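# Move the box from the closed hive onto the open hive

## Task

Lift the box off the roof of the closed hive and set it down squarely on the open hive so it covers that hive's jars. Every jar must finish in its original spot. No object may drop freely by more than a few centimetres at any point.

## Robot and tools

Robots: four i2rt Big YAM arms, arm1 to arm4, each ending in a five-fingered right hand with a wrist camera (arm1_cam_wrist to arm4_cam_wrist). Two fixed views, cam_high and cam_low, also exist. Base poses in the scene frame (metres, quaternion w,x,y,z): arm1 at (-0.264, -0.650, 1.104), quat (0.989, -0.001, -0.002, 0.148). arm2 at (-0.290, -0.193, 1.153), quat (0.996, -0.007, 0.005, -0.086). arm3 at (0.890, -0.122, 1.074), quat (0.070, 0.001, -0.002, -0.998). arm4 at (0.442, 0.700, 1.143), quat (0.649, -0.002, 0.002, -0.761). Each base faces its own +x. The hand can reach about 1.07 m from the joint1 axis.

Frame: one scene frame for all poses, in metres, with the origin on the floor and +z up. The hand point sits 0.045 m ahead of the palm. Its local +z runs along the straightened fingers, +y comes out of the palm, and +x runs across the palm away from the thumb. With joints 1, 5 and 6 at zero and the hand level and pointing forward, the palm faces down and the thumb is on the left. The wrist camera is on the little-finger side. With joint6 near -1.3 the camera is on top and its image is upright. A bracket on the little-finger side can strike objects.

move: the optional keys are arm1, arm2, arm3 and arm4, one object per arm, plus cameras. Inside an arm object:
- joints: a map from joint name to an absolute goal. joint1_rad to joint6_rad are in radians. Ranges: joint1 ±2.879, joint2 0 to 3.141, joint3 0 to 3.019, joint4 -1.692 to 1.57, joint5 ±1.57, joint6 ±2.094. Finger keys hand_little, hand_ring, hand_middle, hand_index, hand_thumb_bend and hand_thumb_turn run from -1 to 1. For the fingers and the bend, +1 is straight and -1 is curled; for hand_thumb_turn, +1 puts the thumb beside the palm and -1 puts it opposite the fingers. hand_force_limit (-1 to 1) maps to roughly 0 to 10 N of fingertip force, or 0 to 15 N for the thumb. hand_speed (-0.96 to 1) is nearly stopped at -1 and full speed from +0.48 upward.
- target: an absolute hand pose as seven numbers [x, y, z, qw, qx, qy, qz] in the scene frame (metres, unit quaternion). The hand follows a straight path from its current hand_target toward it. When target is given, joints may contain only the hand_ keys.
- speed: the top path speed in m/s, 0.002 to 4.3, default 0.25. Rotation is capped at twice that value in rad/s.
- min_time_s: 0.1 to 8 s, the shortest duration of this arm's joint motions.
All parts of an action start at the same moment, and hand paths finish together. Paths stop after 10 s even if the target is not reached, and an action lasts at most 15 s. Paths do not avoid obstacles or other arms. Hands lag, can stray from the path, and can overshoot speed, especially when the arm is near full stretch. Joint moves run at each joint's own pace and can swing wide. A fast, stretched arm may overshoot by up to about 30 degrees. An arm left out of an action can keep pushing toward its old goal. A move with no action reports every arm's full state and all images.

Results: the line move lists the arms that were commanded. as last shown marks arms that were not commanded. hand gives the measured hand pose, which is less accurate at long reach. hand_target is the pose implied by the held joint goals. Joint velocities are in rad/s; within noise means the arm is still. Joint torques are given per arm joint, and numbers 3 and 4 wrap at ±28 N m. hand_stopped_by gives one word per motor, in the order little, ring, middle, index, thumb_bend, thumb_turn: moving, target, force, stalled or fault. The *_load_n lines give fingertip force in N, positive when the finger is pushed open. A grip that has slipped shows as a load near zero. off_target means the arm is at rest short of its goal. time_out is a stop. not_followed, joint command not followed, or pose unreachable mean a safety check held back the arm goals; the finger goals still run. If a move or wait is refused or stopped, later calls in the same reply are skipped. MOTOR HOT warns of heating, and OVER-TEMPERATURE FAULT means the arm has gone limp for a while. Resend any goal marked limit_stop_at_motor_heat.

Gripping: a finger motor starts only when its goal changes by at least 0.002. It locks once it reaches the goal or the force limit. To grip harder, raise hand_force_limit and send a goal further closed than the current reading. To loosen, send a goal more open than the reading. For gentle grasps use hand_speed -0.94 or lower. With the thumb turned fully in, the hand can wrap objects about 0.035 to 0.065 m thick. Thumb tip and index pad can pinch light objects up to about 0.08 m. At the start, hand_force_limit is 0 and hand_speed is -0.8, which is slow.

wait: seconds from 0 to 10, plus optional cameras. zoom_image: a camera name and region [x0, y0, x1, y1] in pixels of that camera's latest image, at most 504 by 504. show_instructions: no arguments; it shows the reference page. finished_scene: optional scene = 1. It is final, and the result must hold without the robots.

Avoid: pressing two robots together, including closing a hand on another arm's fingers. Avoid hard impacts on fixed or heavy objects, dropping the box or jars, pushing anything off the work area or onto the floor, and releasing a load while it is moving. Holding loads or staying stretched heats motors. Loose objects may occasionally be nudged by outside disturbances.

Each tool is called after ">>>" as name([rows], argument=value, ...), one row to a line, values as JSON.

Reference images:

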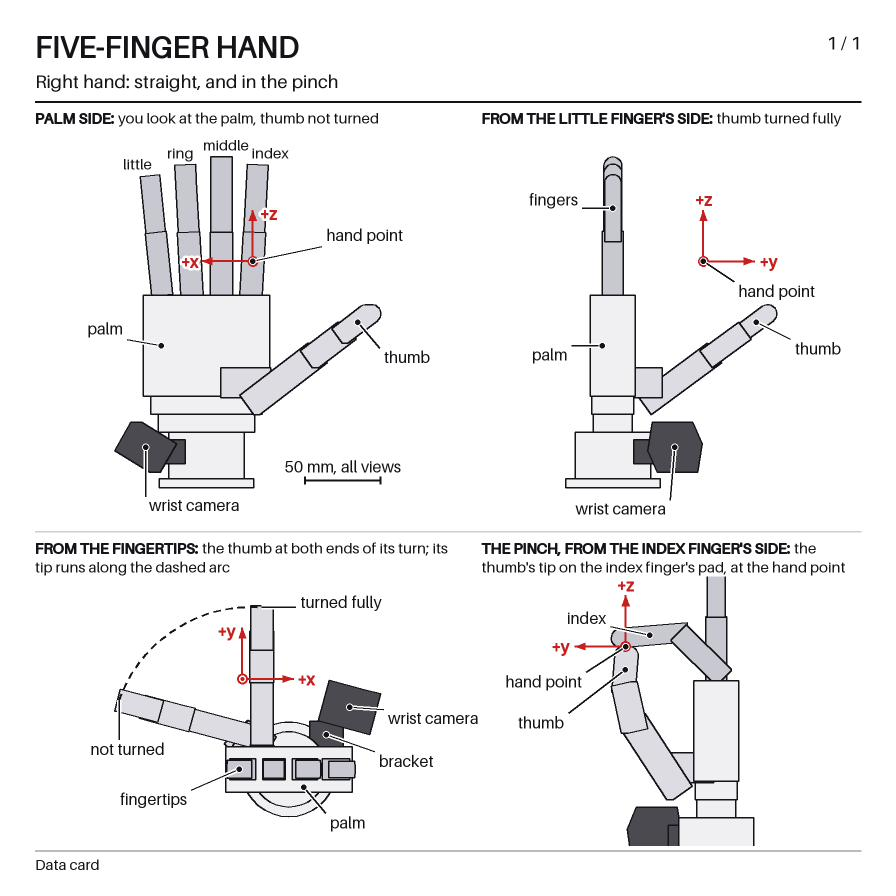

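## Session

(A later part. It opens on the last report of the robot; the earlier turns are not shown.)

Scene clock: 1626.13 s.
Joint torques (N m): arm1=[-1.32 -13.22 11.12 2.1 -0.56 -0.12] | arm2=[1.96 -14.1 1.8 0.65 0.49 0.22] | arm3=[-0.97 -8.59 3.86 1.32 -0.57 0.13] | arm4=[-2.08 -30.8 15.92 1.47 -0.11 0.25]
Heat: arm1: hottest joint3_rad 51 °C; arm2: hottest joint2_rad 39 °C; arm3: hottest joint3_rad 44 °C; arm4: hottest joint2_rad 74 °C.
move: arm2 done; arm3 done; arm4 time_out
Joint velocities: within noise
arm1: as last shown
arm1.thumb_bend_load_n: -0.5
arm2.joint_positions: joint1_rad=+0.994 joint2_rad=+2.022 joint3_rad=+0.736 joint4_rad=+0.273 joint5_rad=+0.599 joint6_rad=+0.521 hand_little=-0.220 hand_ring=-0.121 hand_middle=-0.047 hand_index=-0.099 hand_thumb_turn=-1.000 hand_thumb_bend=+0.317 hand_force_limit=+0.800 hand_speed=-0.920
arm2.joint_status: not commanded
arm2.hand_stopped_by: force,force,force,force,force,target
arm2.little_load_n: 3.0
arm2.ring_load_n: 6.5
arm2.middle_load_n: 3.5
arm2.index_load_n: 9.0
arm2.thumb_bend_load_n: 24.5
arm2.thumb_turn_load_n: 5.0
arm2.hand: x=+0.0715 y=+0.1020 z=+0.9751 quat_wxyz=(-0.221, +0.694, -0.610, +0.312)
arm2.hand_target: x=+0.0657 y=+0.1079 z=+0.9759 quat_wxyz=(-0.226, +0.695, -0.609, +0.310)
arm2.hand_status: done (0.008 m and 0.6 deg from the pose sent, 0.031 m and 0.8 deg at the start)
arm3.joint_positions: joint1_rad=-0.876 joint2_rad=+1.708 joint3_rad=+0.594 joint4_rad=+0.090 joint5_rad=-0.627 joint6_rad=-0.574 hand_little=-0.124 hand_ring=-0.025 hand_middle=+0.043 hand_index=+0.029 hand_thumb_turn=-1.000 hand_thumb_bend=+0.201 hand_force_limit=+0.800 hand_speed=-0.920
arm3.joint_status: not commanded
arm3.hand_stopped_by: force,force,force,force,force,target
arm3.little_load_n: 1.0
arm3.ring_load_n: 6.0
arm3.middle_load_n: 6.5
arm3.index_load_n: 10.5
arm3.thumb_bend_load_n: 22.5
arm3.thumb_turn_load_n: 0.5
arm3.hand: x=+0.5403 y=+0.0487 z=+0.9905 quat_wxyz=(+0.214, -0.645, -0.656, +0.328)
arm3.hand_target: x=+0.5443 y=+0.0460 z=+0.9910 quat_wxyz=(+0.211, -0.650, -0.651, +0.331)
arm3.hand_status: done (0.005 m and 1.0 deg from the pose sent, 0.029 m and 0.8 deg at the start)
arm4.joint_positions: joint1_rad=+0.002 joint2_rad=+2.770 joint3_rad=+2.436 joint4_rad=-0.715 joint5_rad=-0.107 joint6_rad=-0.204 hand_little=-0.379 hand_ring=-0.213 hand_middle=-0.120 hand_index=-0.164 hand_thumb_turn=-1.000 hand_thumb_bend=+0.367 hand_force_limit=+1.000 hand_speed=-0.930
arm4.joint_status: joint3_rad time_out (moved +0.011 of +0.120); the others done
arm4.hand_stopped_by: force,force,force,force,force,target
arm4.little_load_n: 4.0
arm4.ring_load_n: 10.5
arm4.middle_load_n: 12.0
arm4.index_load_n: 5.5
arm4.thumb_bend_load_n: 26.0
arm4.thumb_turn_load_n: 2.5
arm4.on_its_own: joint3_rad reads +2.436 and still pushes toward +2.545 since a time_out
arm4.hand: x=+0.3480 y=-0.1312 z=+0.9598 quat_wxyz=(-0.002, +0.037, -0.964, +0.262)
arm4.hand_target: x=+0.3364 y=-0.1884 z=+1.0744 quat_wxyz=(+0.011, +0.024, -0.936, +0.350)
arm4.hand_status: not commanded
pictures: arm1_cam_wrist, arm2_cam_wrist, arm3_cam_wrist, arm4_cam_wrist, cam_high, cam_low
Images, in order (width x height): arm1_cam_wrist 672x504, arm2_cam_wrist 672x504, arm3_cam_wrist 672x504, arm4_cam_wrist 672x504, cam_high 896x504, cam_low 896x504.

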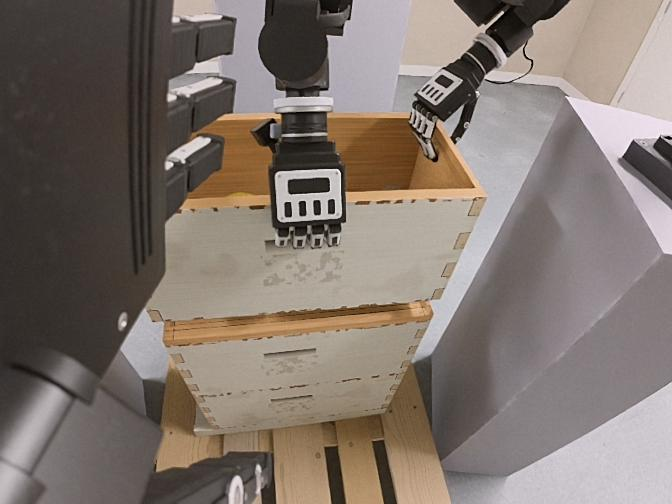

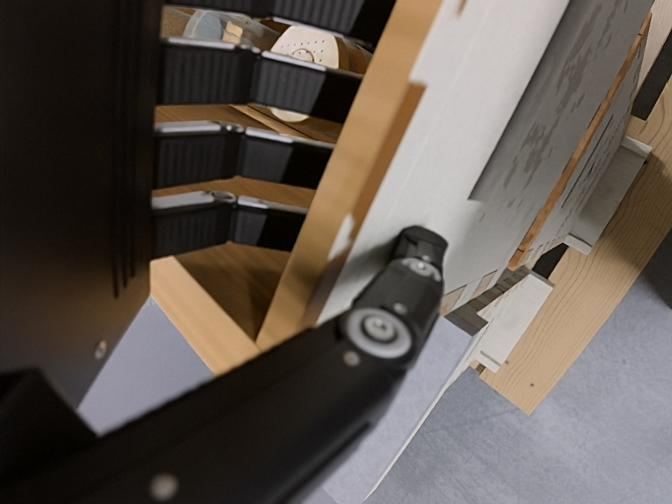

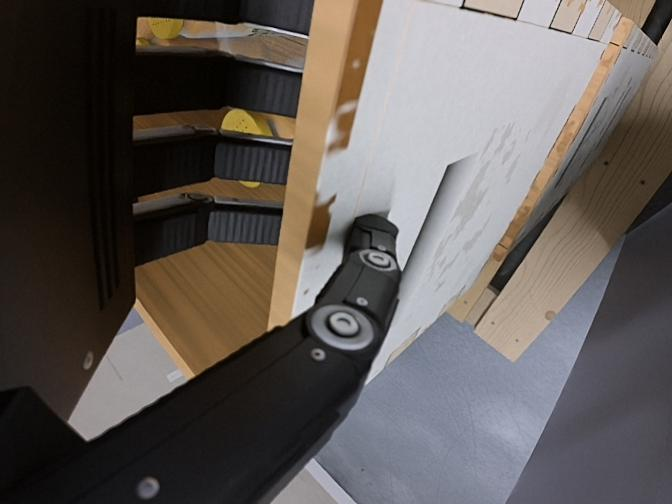

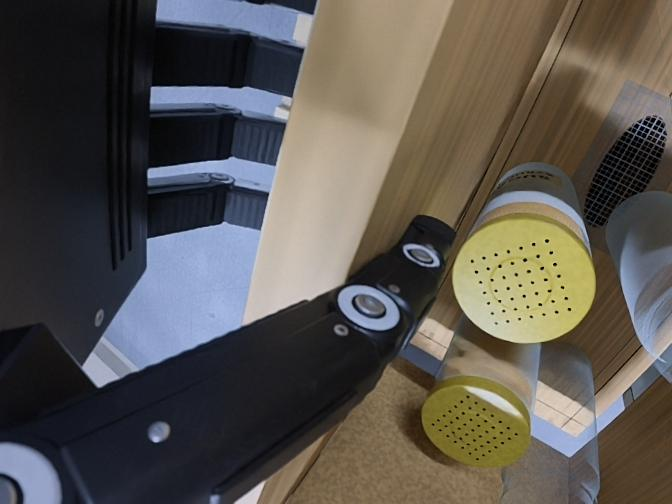

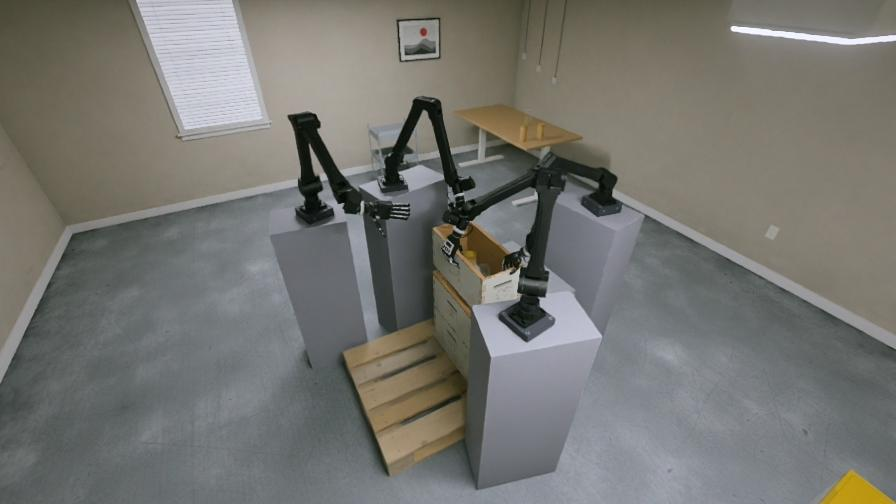

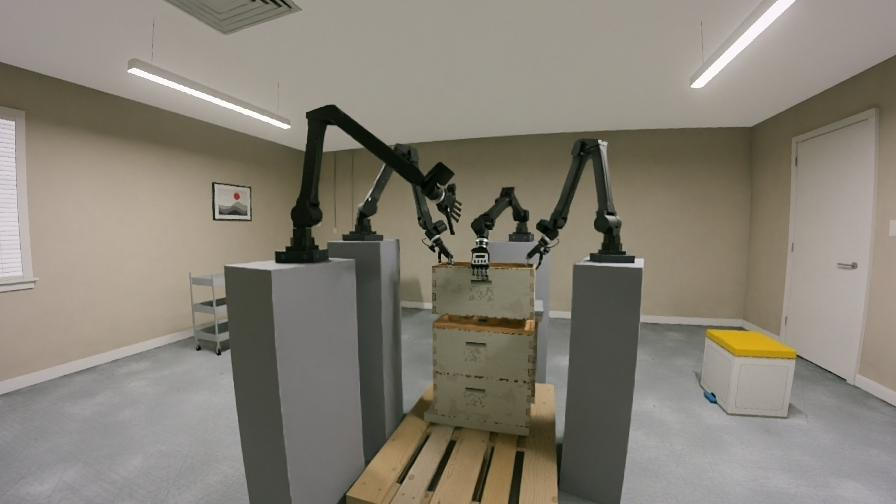

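>>> move(arm2={"target":[0.0658,0.1100,0.956,0.2256,-0.6945,0.6088,-0.3101],"speed":0.02}, arm3={"target":[0.5444,0.0480,0.971,0.2111,-0.6499,-0.6507,0.3315],"speed":0.02}, arm4={"joints":{"joint2_rad":2.738,"joint3_rad":2.545,"joint4_rad":-0.688},"min_time_s":1.2}, cameras=["cam_high","cam_low","arm3_cam_wrist","arm2_cam_wrist","arm4_cam_wrist","arm1_cam_wrist"])

>>> zoom_image(camera="cam_low", region=[425, 300, 485, 350])

>>> zoom_image(camera="cam_low", region=[485, 300, 545, 350])

>>> zoom_image(camera="arm4_cam_wrist", region=[400, 0, 672, 252])

>>> zoom_image(camera="arm4_cam_wrist", region=[380, 252, 672, 504])

>>> zoom_image(camera="arm1_cam_wrist", region=[130, 220, 490, 400])

>>> zoom_image(camera="cam_high", region=[420, 235, 500, 335])

Scene clock: 1700.93 s.
Joint torques (N m): arm1=[-1.55 -13.27 11.23 2.09 -0.57 -0.1] | arm2=[2.02 -14.33 1.36 0.7 0.55 0.18] | arm3=[-1.2 -8.94 3.44 1.24 -0.69 0.12] | arm4=[-1.44 -30.21 15.36 1.43 -0.12 0.22]
Heat: arm1: hottest joint3_rad 52 °C; arm2: hottest joint2_rad 39 °C; arm3: hottest joint3_rad 40 °C; arm4: hottest joint2_rad 80 °C.
move: arm2 done; arm3 done; arm4 time_out
Joint velocities: within noise
arm1: as last shown
arm1.ring_load_n: -0.5
arm1.thumb_bend_load_n: 0.0
arm2.joint_positions: joint1_rad=+0.996 joint2_rad=+2.087 joint3_rad=+0.754 joint4_rad=+0.318 joint5_rad=+0.599 joint6_rad=+0.528 hand_little=-0.220 hand_ring=-0.121 hand_middle=-0.047 hand_index=-0.099 hand_thumb_turn=-1.000 hand_thumb_bend=+0.317 hand_force_limit=+0.800 hand_speed=-0.920
arm2.joint_status: not commanded
arm2.hand_stopped_by: force,force,force,force,force,target
arm2.little_load_n: 4.0
arm2.ring_load_n: 6.5
arm2.middle_load_n: 3.0
arm2.index_load_n: 9.5
arm2.thumb_bend_load_n: 24.5
arm2.thumb_turn_load_n: 5.0
arm2.hand: x=+0.0722 y=+0.1045 z=+0.9551 quat_wxyz=(-0.222, +0.693, -0.611, +0.311)
arm2.hand_target: x=+0.0660 y=+0.1100 z=+0.9560 quat_wxyz=(-0.226, +0.694, -0.609, +0.310)
arm2.hand_status: done (0.008 m and 0.5 deg from the pose sent, 0.022 m and 0.6 deg at the start)
arm3.joint_positions: joint1_rad=-0.876 joint2_rad=+1.778 joint3_rad=+0.594 joint4_rad=+0.158 joint5_rad=-0.626 joint6_rad=-0.578 hand_little=-0.124 hand_ring=-0.025 hand_middle=+0.043 hand_index=+0.029 hand_thumb_turn=-1.000 hand_thumb_bend=+0.201 hand_force_limit=+0.800 hand_speed=-0.920
arm3.joint_status: not commanded
arm3.hand_stopped_by: force,force,force,force,force,target
arm3.little_load_n: 0.0
arm3.ring_load_n: 5.5
arm3.middle_load_n: 6.5
arm3.index_load_n: 11.5
arm3.thumb_bend_load_n: 22.5
arm3.thumb_turn_load_n: 1.0
arm3.hand: x=+0.5401 y=+0.0494 z=+0.9701 quat_wxyz=(+0.214, -0.644, -0.657, +0.327)
arm3.hand_target: x=+0.5442 y=+0.0480 z=+0.9710 quat_wxyz=(+0.211, -0.650, -0.651, +0.331)
arm3.hand_status: done (0.005 m and 1.2 deg from the pose sent, 0.020 m and 1.0 deg at the start)
arm4.joint_positions: joint1_rad=+0.002 joint2_rad=+2.802 joint3_rad=+2.443 joint4_rad=-0.693 joint5_rad=-0.107 joint6_rad=-0.204 hand_little=-0.379 hand_ring=-0.213 hand_middle=-0.120 hand_index=-0.164 hand_thumb_turn=-1.000 hand_thumb_bend=+0.367 hand_force_limit=+1.000 hand_speed=-0.930
arm4.joint_status: joint3_rad time_out (moved +0.007 of +0.109); the others done
arm4.hand_stopped_by: force,force,force,force,force,target
arm4.little_load_n: 4.0
arm4.ring_load_n: 10.5
arm4.middle_load_n: 12.0
arm4.index_load_n: 6.0
arm4.thumb_bend_load_n: 26.0
arm4.thumb_turn_load_n: 2.5
arm4.on_its_own: joint3_rad reads +2.443 and still pushes toward +2.545 since a time_out
arm4.hand: x=+0.3482 y=-0.1292 z=+0.9381 quat_wxyz=(-0.002, +0.037, -0.965, +0.261)
arm4.hand_target: x=+0.3368 y=-0.1846 z=+1.0401 quat_wxyz=(+0.010, +0.024, -0.940, +0.341)
arm4.hand_status: not commanded
pictures: arm1_cam_wrist, arm2_cam_wrist, arm3_cam_wrist, arm4_cam_wrist, cam_high, cam_low
Images, in order (width x height): arm1_cam_wrist 672x504, arm2_cam_wrist 672x504, arm3_cam_wrist 672x504, arm4_cam_wrist 672x504, cam_high 896x504, cam_low 896x504.

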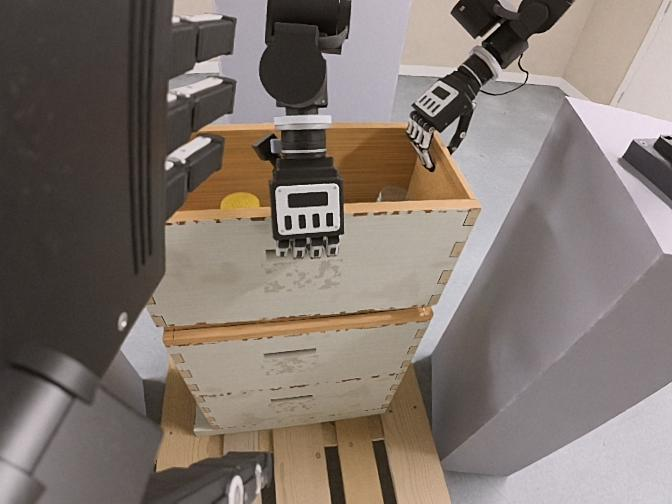

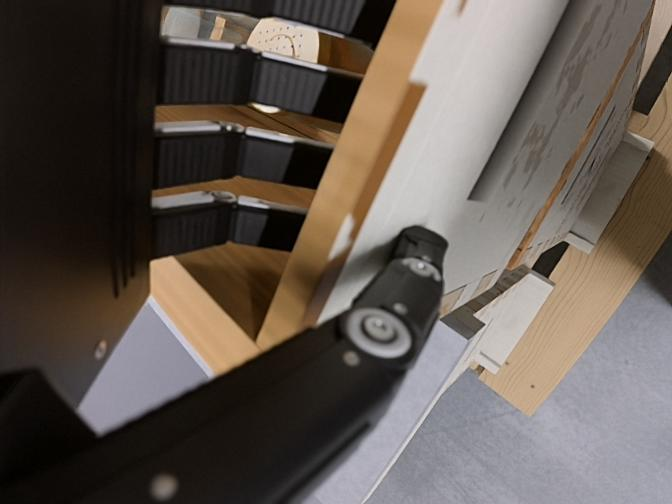

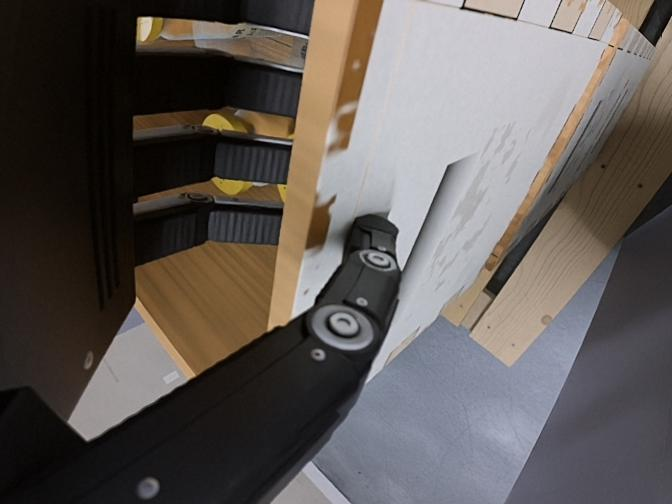

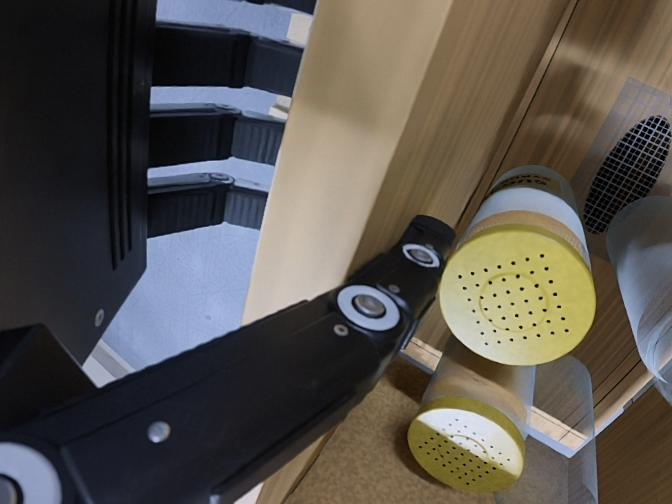

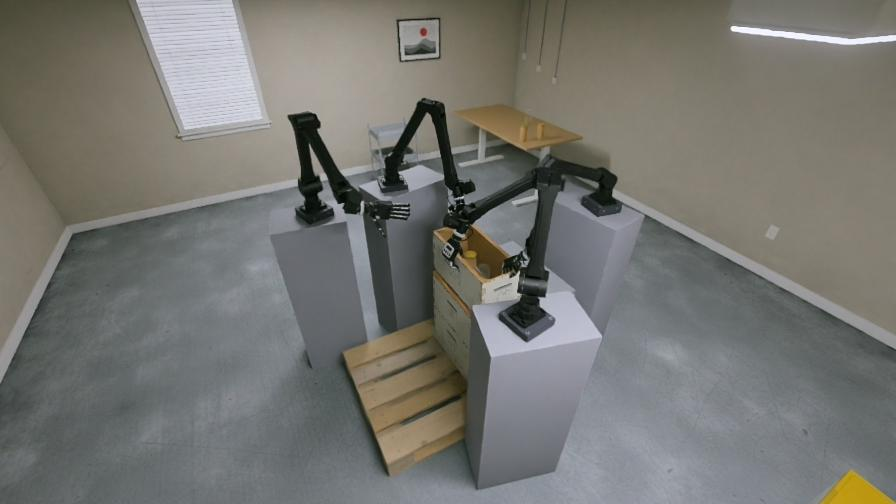

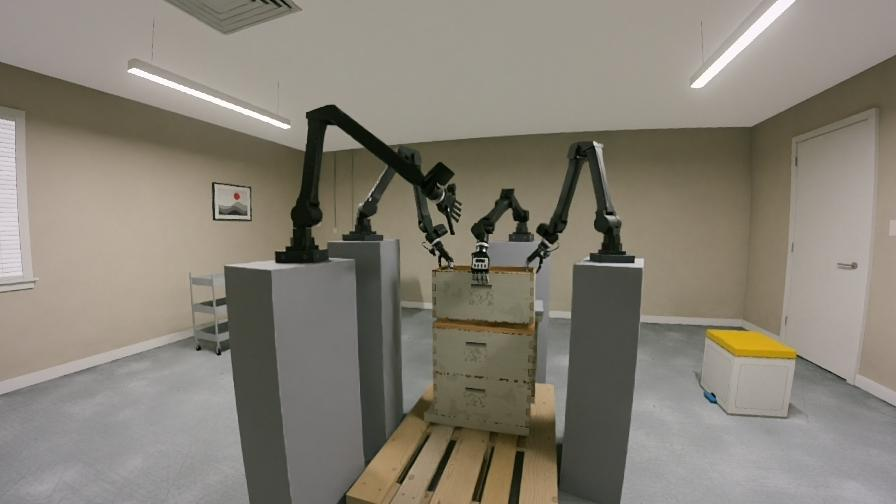

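Scaled by 8.400 from the camera's image (finer frame: 1280x720).

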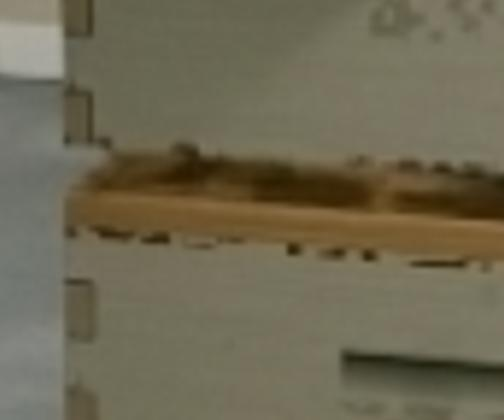

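Scaled by 8.400 from the camera's image (finer frame: 1280x720).

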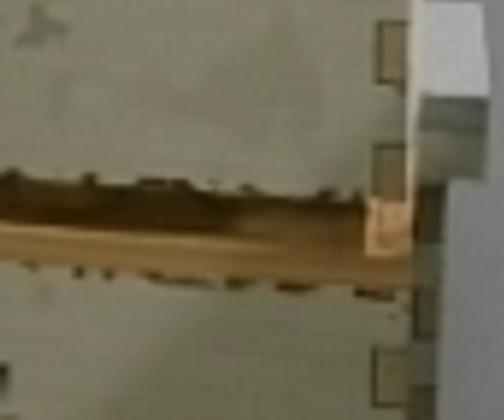

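Scaled by 1.853 from the camera's image (finer frame: 960x720).

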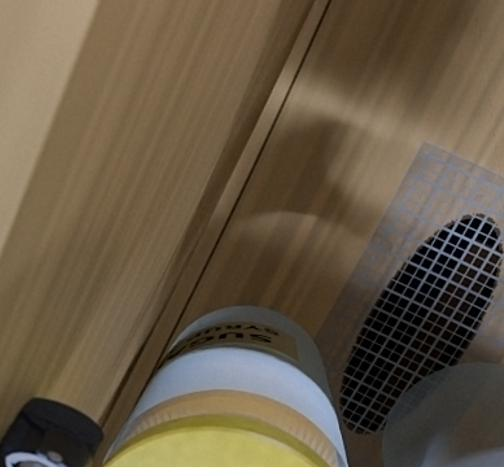

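Scaled by 1.726 from the camera's image (finer frame: 960x720).

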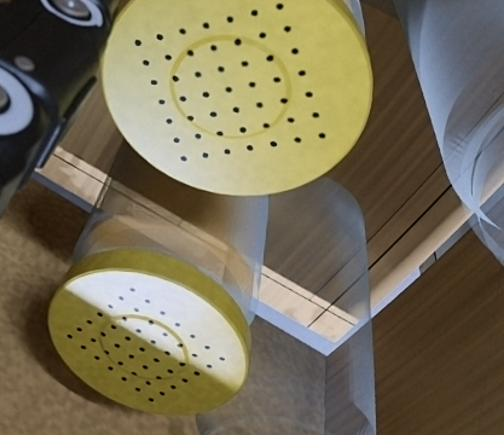

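Scaled by 1.400 from the camera's image (finer frame: 960x720).

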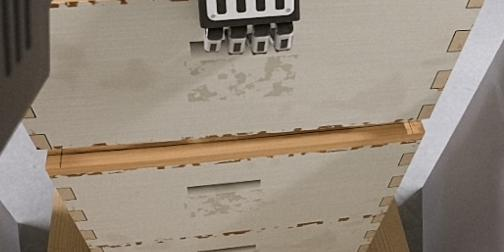

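Scaled by 5.040 from the camera's image (finer frame: 1280x720).

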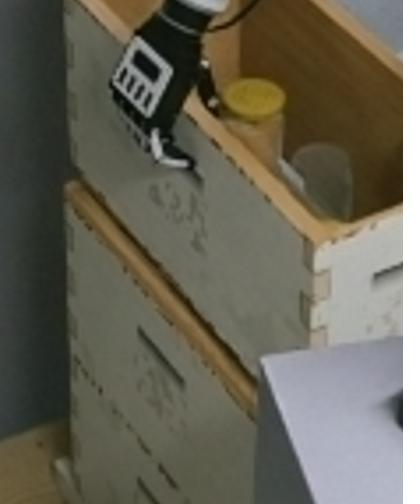

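>>> zoom_image(camera="arm1_cam_wrist", region=[140, 290, 220, 370])

>>> zoom_image(camera="arm1_cam_wrist", region=[380, 280, 460, 360])

>>> zoom_image(camera="arm3_cam_wrist", region=[452, 0, 672, 300])

>>> zoom_image(camera="arm2_cam_wrist", region=[432, 0, 672, 340])

Scaled by 6.300 from the camera's image (finer frame: 960x720).

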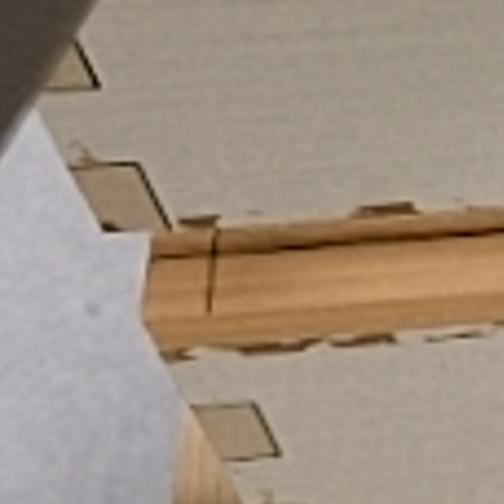

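Scaled by 6.300 from the camera's image (finer frame: 960x720).

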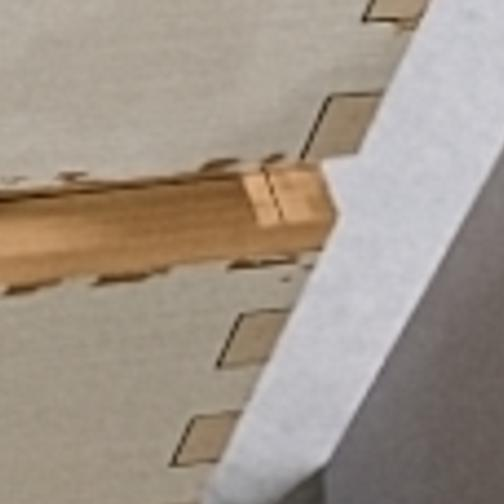

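Scaled by 1.680 from the camera's image (finer frame: 960x720).

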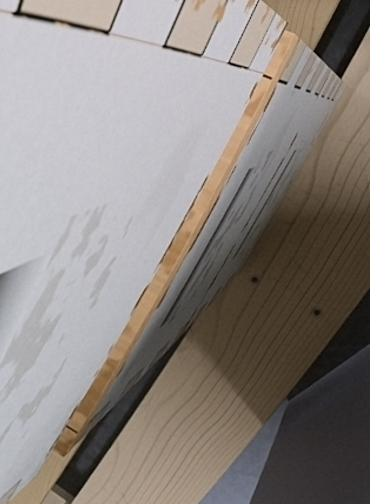

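Scaled by 1.482 from the camera's image (finer frame: 960x720).

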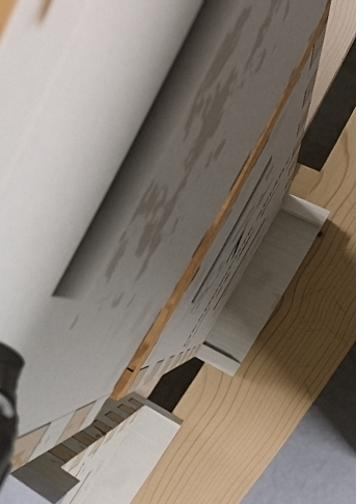

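>>> move(arm2={"target":[0.0678,0.1150,0.936,0.2256,-0.6945,0.6088,-0.3101],"speed":0.02}, arm3={"target":[0.5464,0.0530,0.951,0.2111,-0.6499,-0.6507,0.3315],"speed":0.02}, arm4={"joints":{"joint2_rad":2.736,"joint3_rad":2.482,"joint4_rad":-0.630},"min_time_s":1.2}, cameras=["cam_high","cam_low","arm3_cam_wrist","arm2_cam_wrist","arm4_cam_wrist","arm1_cam_wrist"])

>>> zoom_image(camera="cam_low", region=[425, 300, 485, 350])

>>> zoom_image(camera="cam_low", region=[485, 300, 545, 350])

>>> zoom_image(camera="arm1_cam_wrist", region=[140, 290, 220, 370])

>>> zoom_image(camera="arm1_cam_wrist", region=[380, 280, 460, 360])

>>> zoom_image(camera="arm4_cam_wrist", region=[400, 0, 672, 252])

>>> zoom_image(camera="arm4_cam_wrist", region=[380, 252, 672, 504])

Scene clock: 1727.63 s.
Joint torques (N m): arm1=[-1.67 -13.39 11.14 2.1 -0.55 -0.14] | arm2=[2.43 -14.68 1.31 0.87 0.31 0.23] | arm3=[-1.9 -8.82 3.56 1.17 -0.59 -0.04] | arm4=[-1.49 -32.09 10.55 2.29 -0.14 0.16]
Heat: arm1: hottest joint3_rad 52 °C; arm2: hottest joint2_rad 39 °C; arm3: hottest joint3_rad 39 °C; arm4: hottest joint2_rad 78 °C.
move: arm2 off_target; arm3 done; arm4 done
Joint velocities: within noise
arm1.joint_positions: joint1_rad=-0.121 joint2_rad=+1.709 joint3_rad=+1.042 joint4_rad=-0.030 joint5_rad=-1.129 joint6_rad=-2.077 hand_little=+1.000 hand_ring=+1.000 hand_middle=+1.000 hand_index=+1.000 hand_thumb_turn=+1.000 hand_thumb_bend=+1.000 hand_force_limit=+0.000 hand_speed=-0.800
arm1.joint_status: not commanded
arm1.hand_stopped_by: target,target,target,target,target,target
arm1.little_load_n: 0.0
arm1.ring_load_n: 0.0
arm1.middle_load_n: 0.0
arm1.index_load_n: 0.0
arm1.thumb_bend_load_n: 0.0
arm1.thumb_turn_load_n: 0.0
arm1.hand: x=+0.3101 y=-0.3996 z=+1.2271 quat_wxyz=(-0.418, +0.645, +0.470, +0.433)
arm1.hand_target: x=+0.3309 y=-0.4003 z=+1.2604 quat_wxyz=(-0.401, +0.624, +0.484, +0.463)
arm1.hand_status: not commanded
arm2.joint_positions: joint1_rad=+0.996 joint2_rad=+2.151 joint3_rad=+0.781 joint4_rad=+0.346 joint5_rad=+0.609 joint6_rad=+0.528 hand_little=-0.220 hand_ring=-0.121 hand_middle=-0.047 hand_index=-0.099 hand_thumb_turn=-1.000 hand_thumb_bend=+0.317 hand_force_limit=+0.800 hand_speed=-0.920
arm2.joint_status: not commanded
arm2.hand_stopped_by: force,force,force,force,force,target
arm2.little_load_n: 3.0
arm2.ring_load_n: 6.0
arm2.middle_load_n: 3.0
arm2.index_load_n: 9.5
arm2.thumb_bend_load_n: 24.5
arm2.thumb_turn_load_n: 5.5
arm2.hand: x=+0.0748 y=+0.1048 z=+0.9352 quat_wxyz=(-0.217, +0.693, -0.611, +0.315)
arm2.hand_target: x=+0.0679 y=+0.1148 z=+0.9360 quat_wxyz=(-0.226, +0.694, -0.609, +0.310)
arm2.hand_status: off_target (0.012 m and 1.2 deg from the pose sent, 0.022 m and 0.5 deg at the start)
arm3.joint_positions: joint1_rad=-0.882 joint2_rad=+1.846 joint3_rad=+0.594 joint4_rad=+0.214 joint5_rad=-0.636 joint6_rad=-0.578 hand_little=-0.124 hand_ring=-0.025 hand_middle=+0.043 hand_index=+0.029 hand_thumb_turn=-1.000 hand_thumb_bend=+0.201 hand_force_limit=+0.800 hand_speed=-0.920
arm3.joint_status: not commanded
arm3.hand_stopped_by: force,force,force,force,force,target
arm3.little_load_n: 0.0
arm3.ring_load_n: 4.5
arm3.middle_load_n: 7.0
arm3.index_load_n: 12.0
arm3.thumb_bend_load_n: 22.5
arm3.thumb_turn_load_n: 1.5
arm3.hand: x=+0.5429 y=+0.0477 z=+0.9508 quat_wxyz=(+0.209, -0.646, -0.655, +0.331)
arm3.hand_target: x=+0.5463 y=+0.0530 z=+0.9510 quat_wxyz=(+0.211, -0.650, -0.651, +0.331)
arm3.hand_status: done (0.006 m and 0.7 deg from the pose sent, 0.020 m and 1.2 deg at the start)
arm4.joint_positions: joint1_rad=+0.002 joint2_rad=+2.824 joint3_rad=+2.443 joint4_rad=-0.653 joint5_rad=-0.107 joint6_rad=-0.199 hand_little=-0.379 hand_ring=-0.213 hand_middle=-0.120 hand_index=-0.164 hand_thumb_turn=-1.000 hand_thumb_bend=+0.367 hand_force_limit=+1.000 hand_speed=-0.930
arm4.joint_status: all done
arm4.hand_stopped_by: force,force,force,force,force,target
arm4.little_load_n: 2.5
arm4.ring_load_n: 9.5
arm4.middle_load_n: 12.0
arm4.index_load_n: 6.0
arm4.thumb_bend_load_n: 26.0
arm4.thumb_turn_load_n: 3.0
arm4.hand: x=+0.3480 y=-0.1323 z=+0.9235 quat_wxyz=(-0.001, +0.035, -0.962, +0.270)
arm4.hand_target: x=+0.3376 y=-0.1787 z=+1.0181 quat_wxyz=(+0.009, +0.024, -0.940, +0.339)
arm4.hand_status: not commanded
pictures: arm1_cam_wrist, arm2_cam_wrist, arm3_cam_wrist, arm4_cam_wrist, cam_high, cam_low
Images, in order (width x height): arm1_cam_wrist 672x504, arm2_cam_wrist 672x504, arm3_cam_wrist 672x504, arm4_cam_wrist 672x504, cam_high 896x504, cam_low 896x504.

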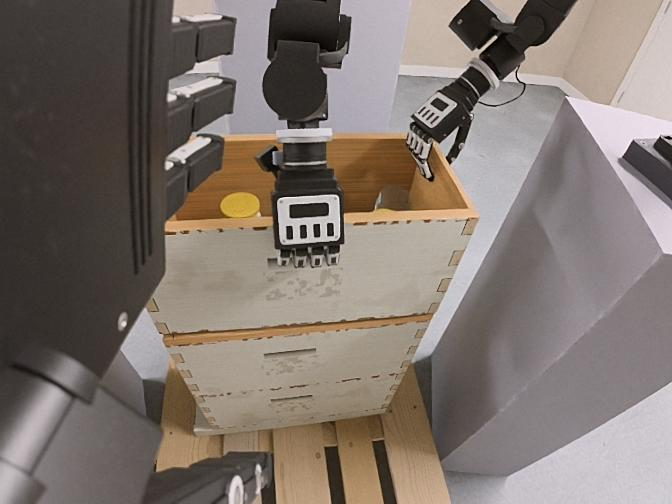

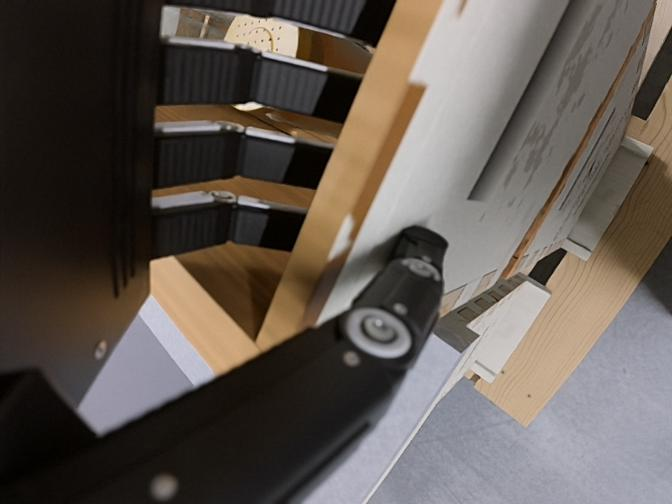

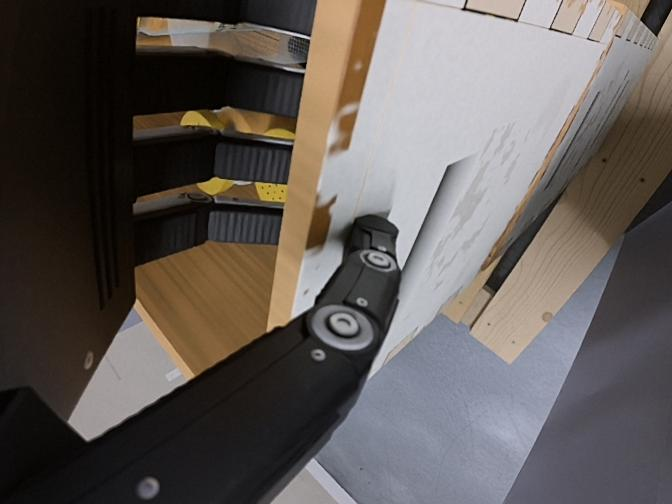

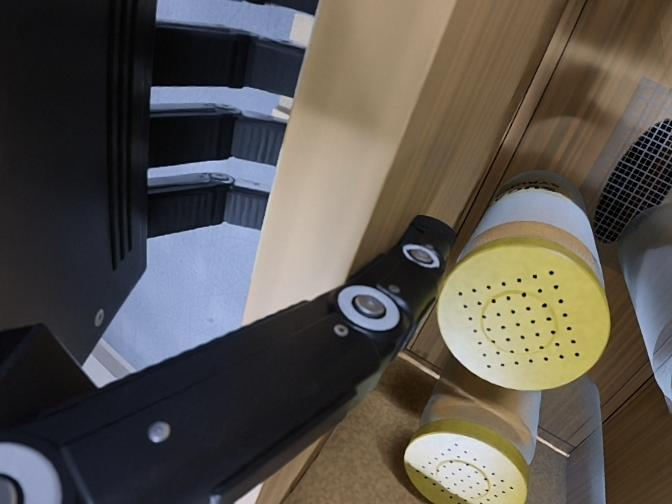

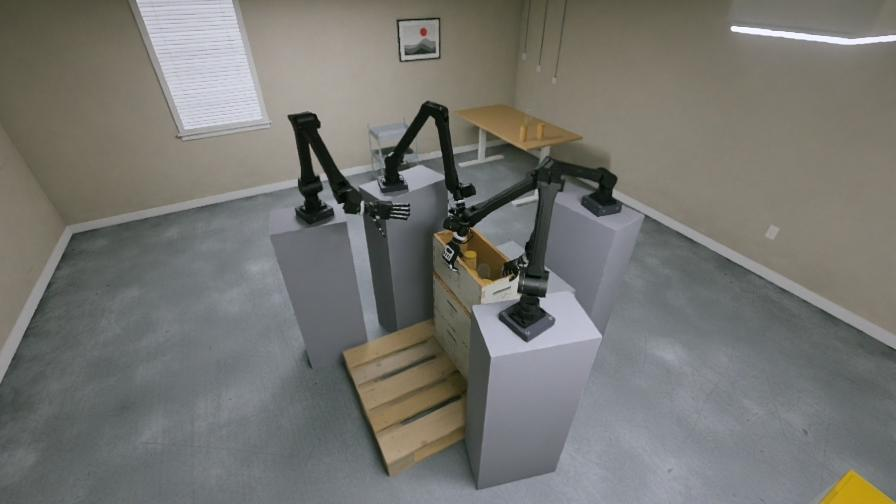

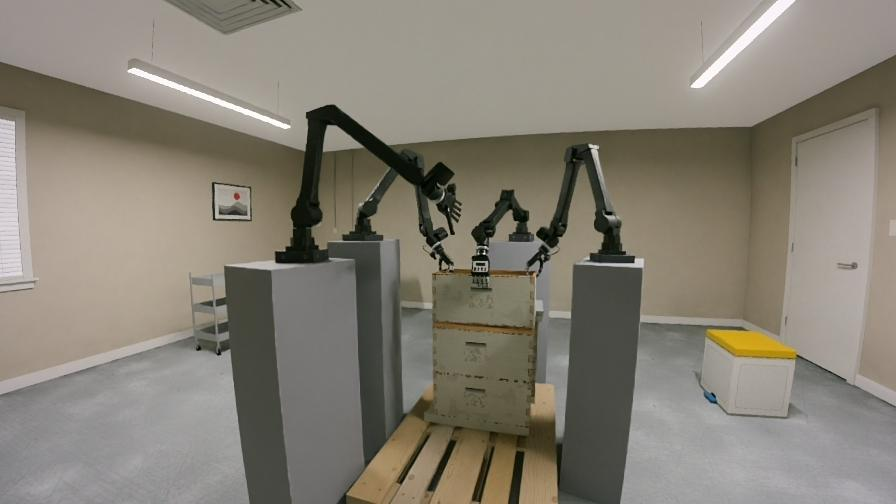

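Scaled by 8.400 from the camera's image (finer frame: 1280x720).

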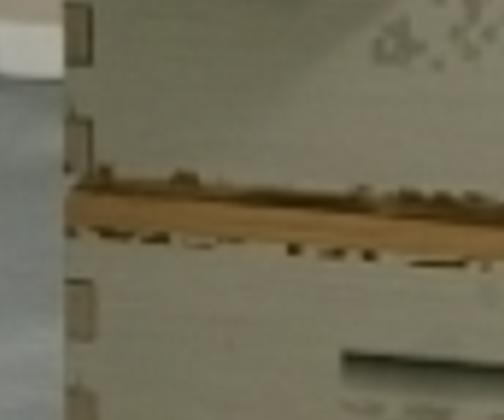

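Scaled by 8.400 from the camera's image (finer frame: 1280x720).

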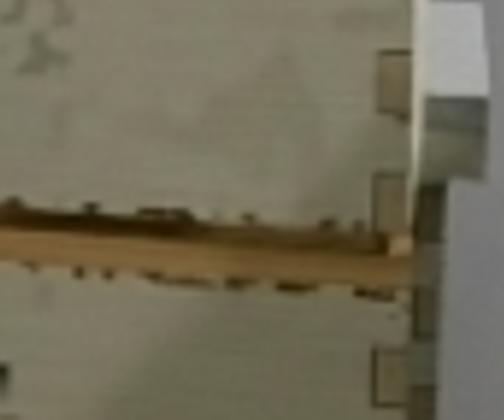

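Scaled by 6.300 from the camera's image (finer frame: 960x720).

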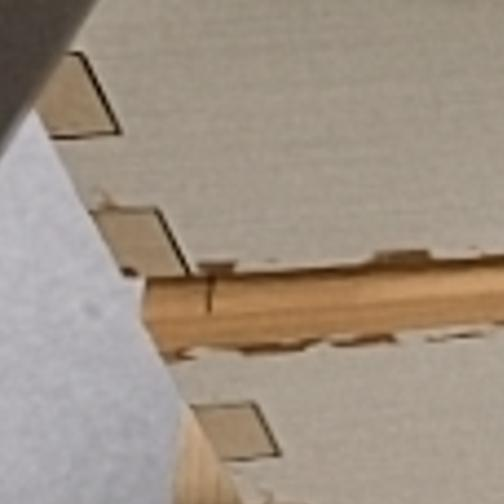

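Scaled by 6.300 from the camera's image (finer frame: 960x720).

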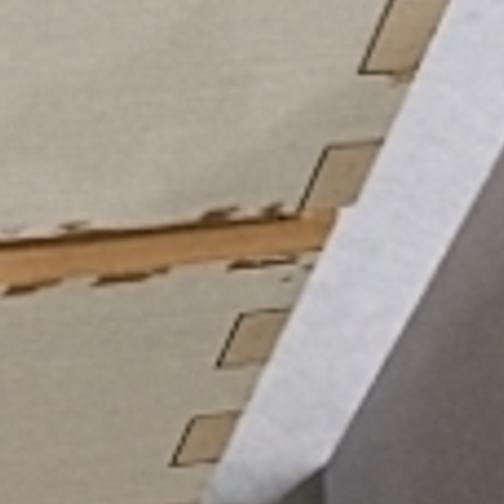

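Scaled by 1.853 from the camera's image (finer frame: 960x720).

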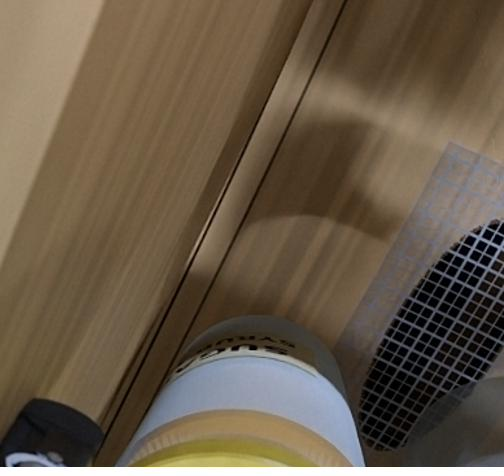

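Scaled by 1.726 from the camera's image (finer frame: 960x720).

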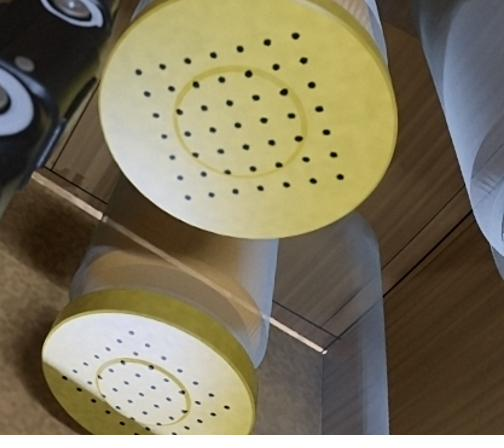

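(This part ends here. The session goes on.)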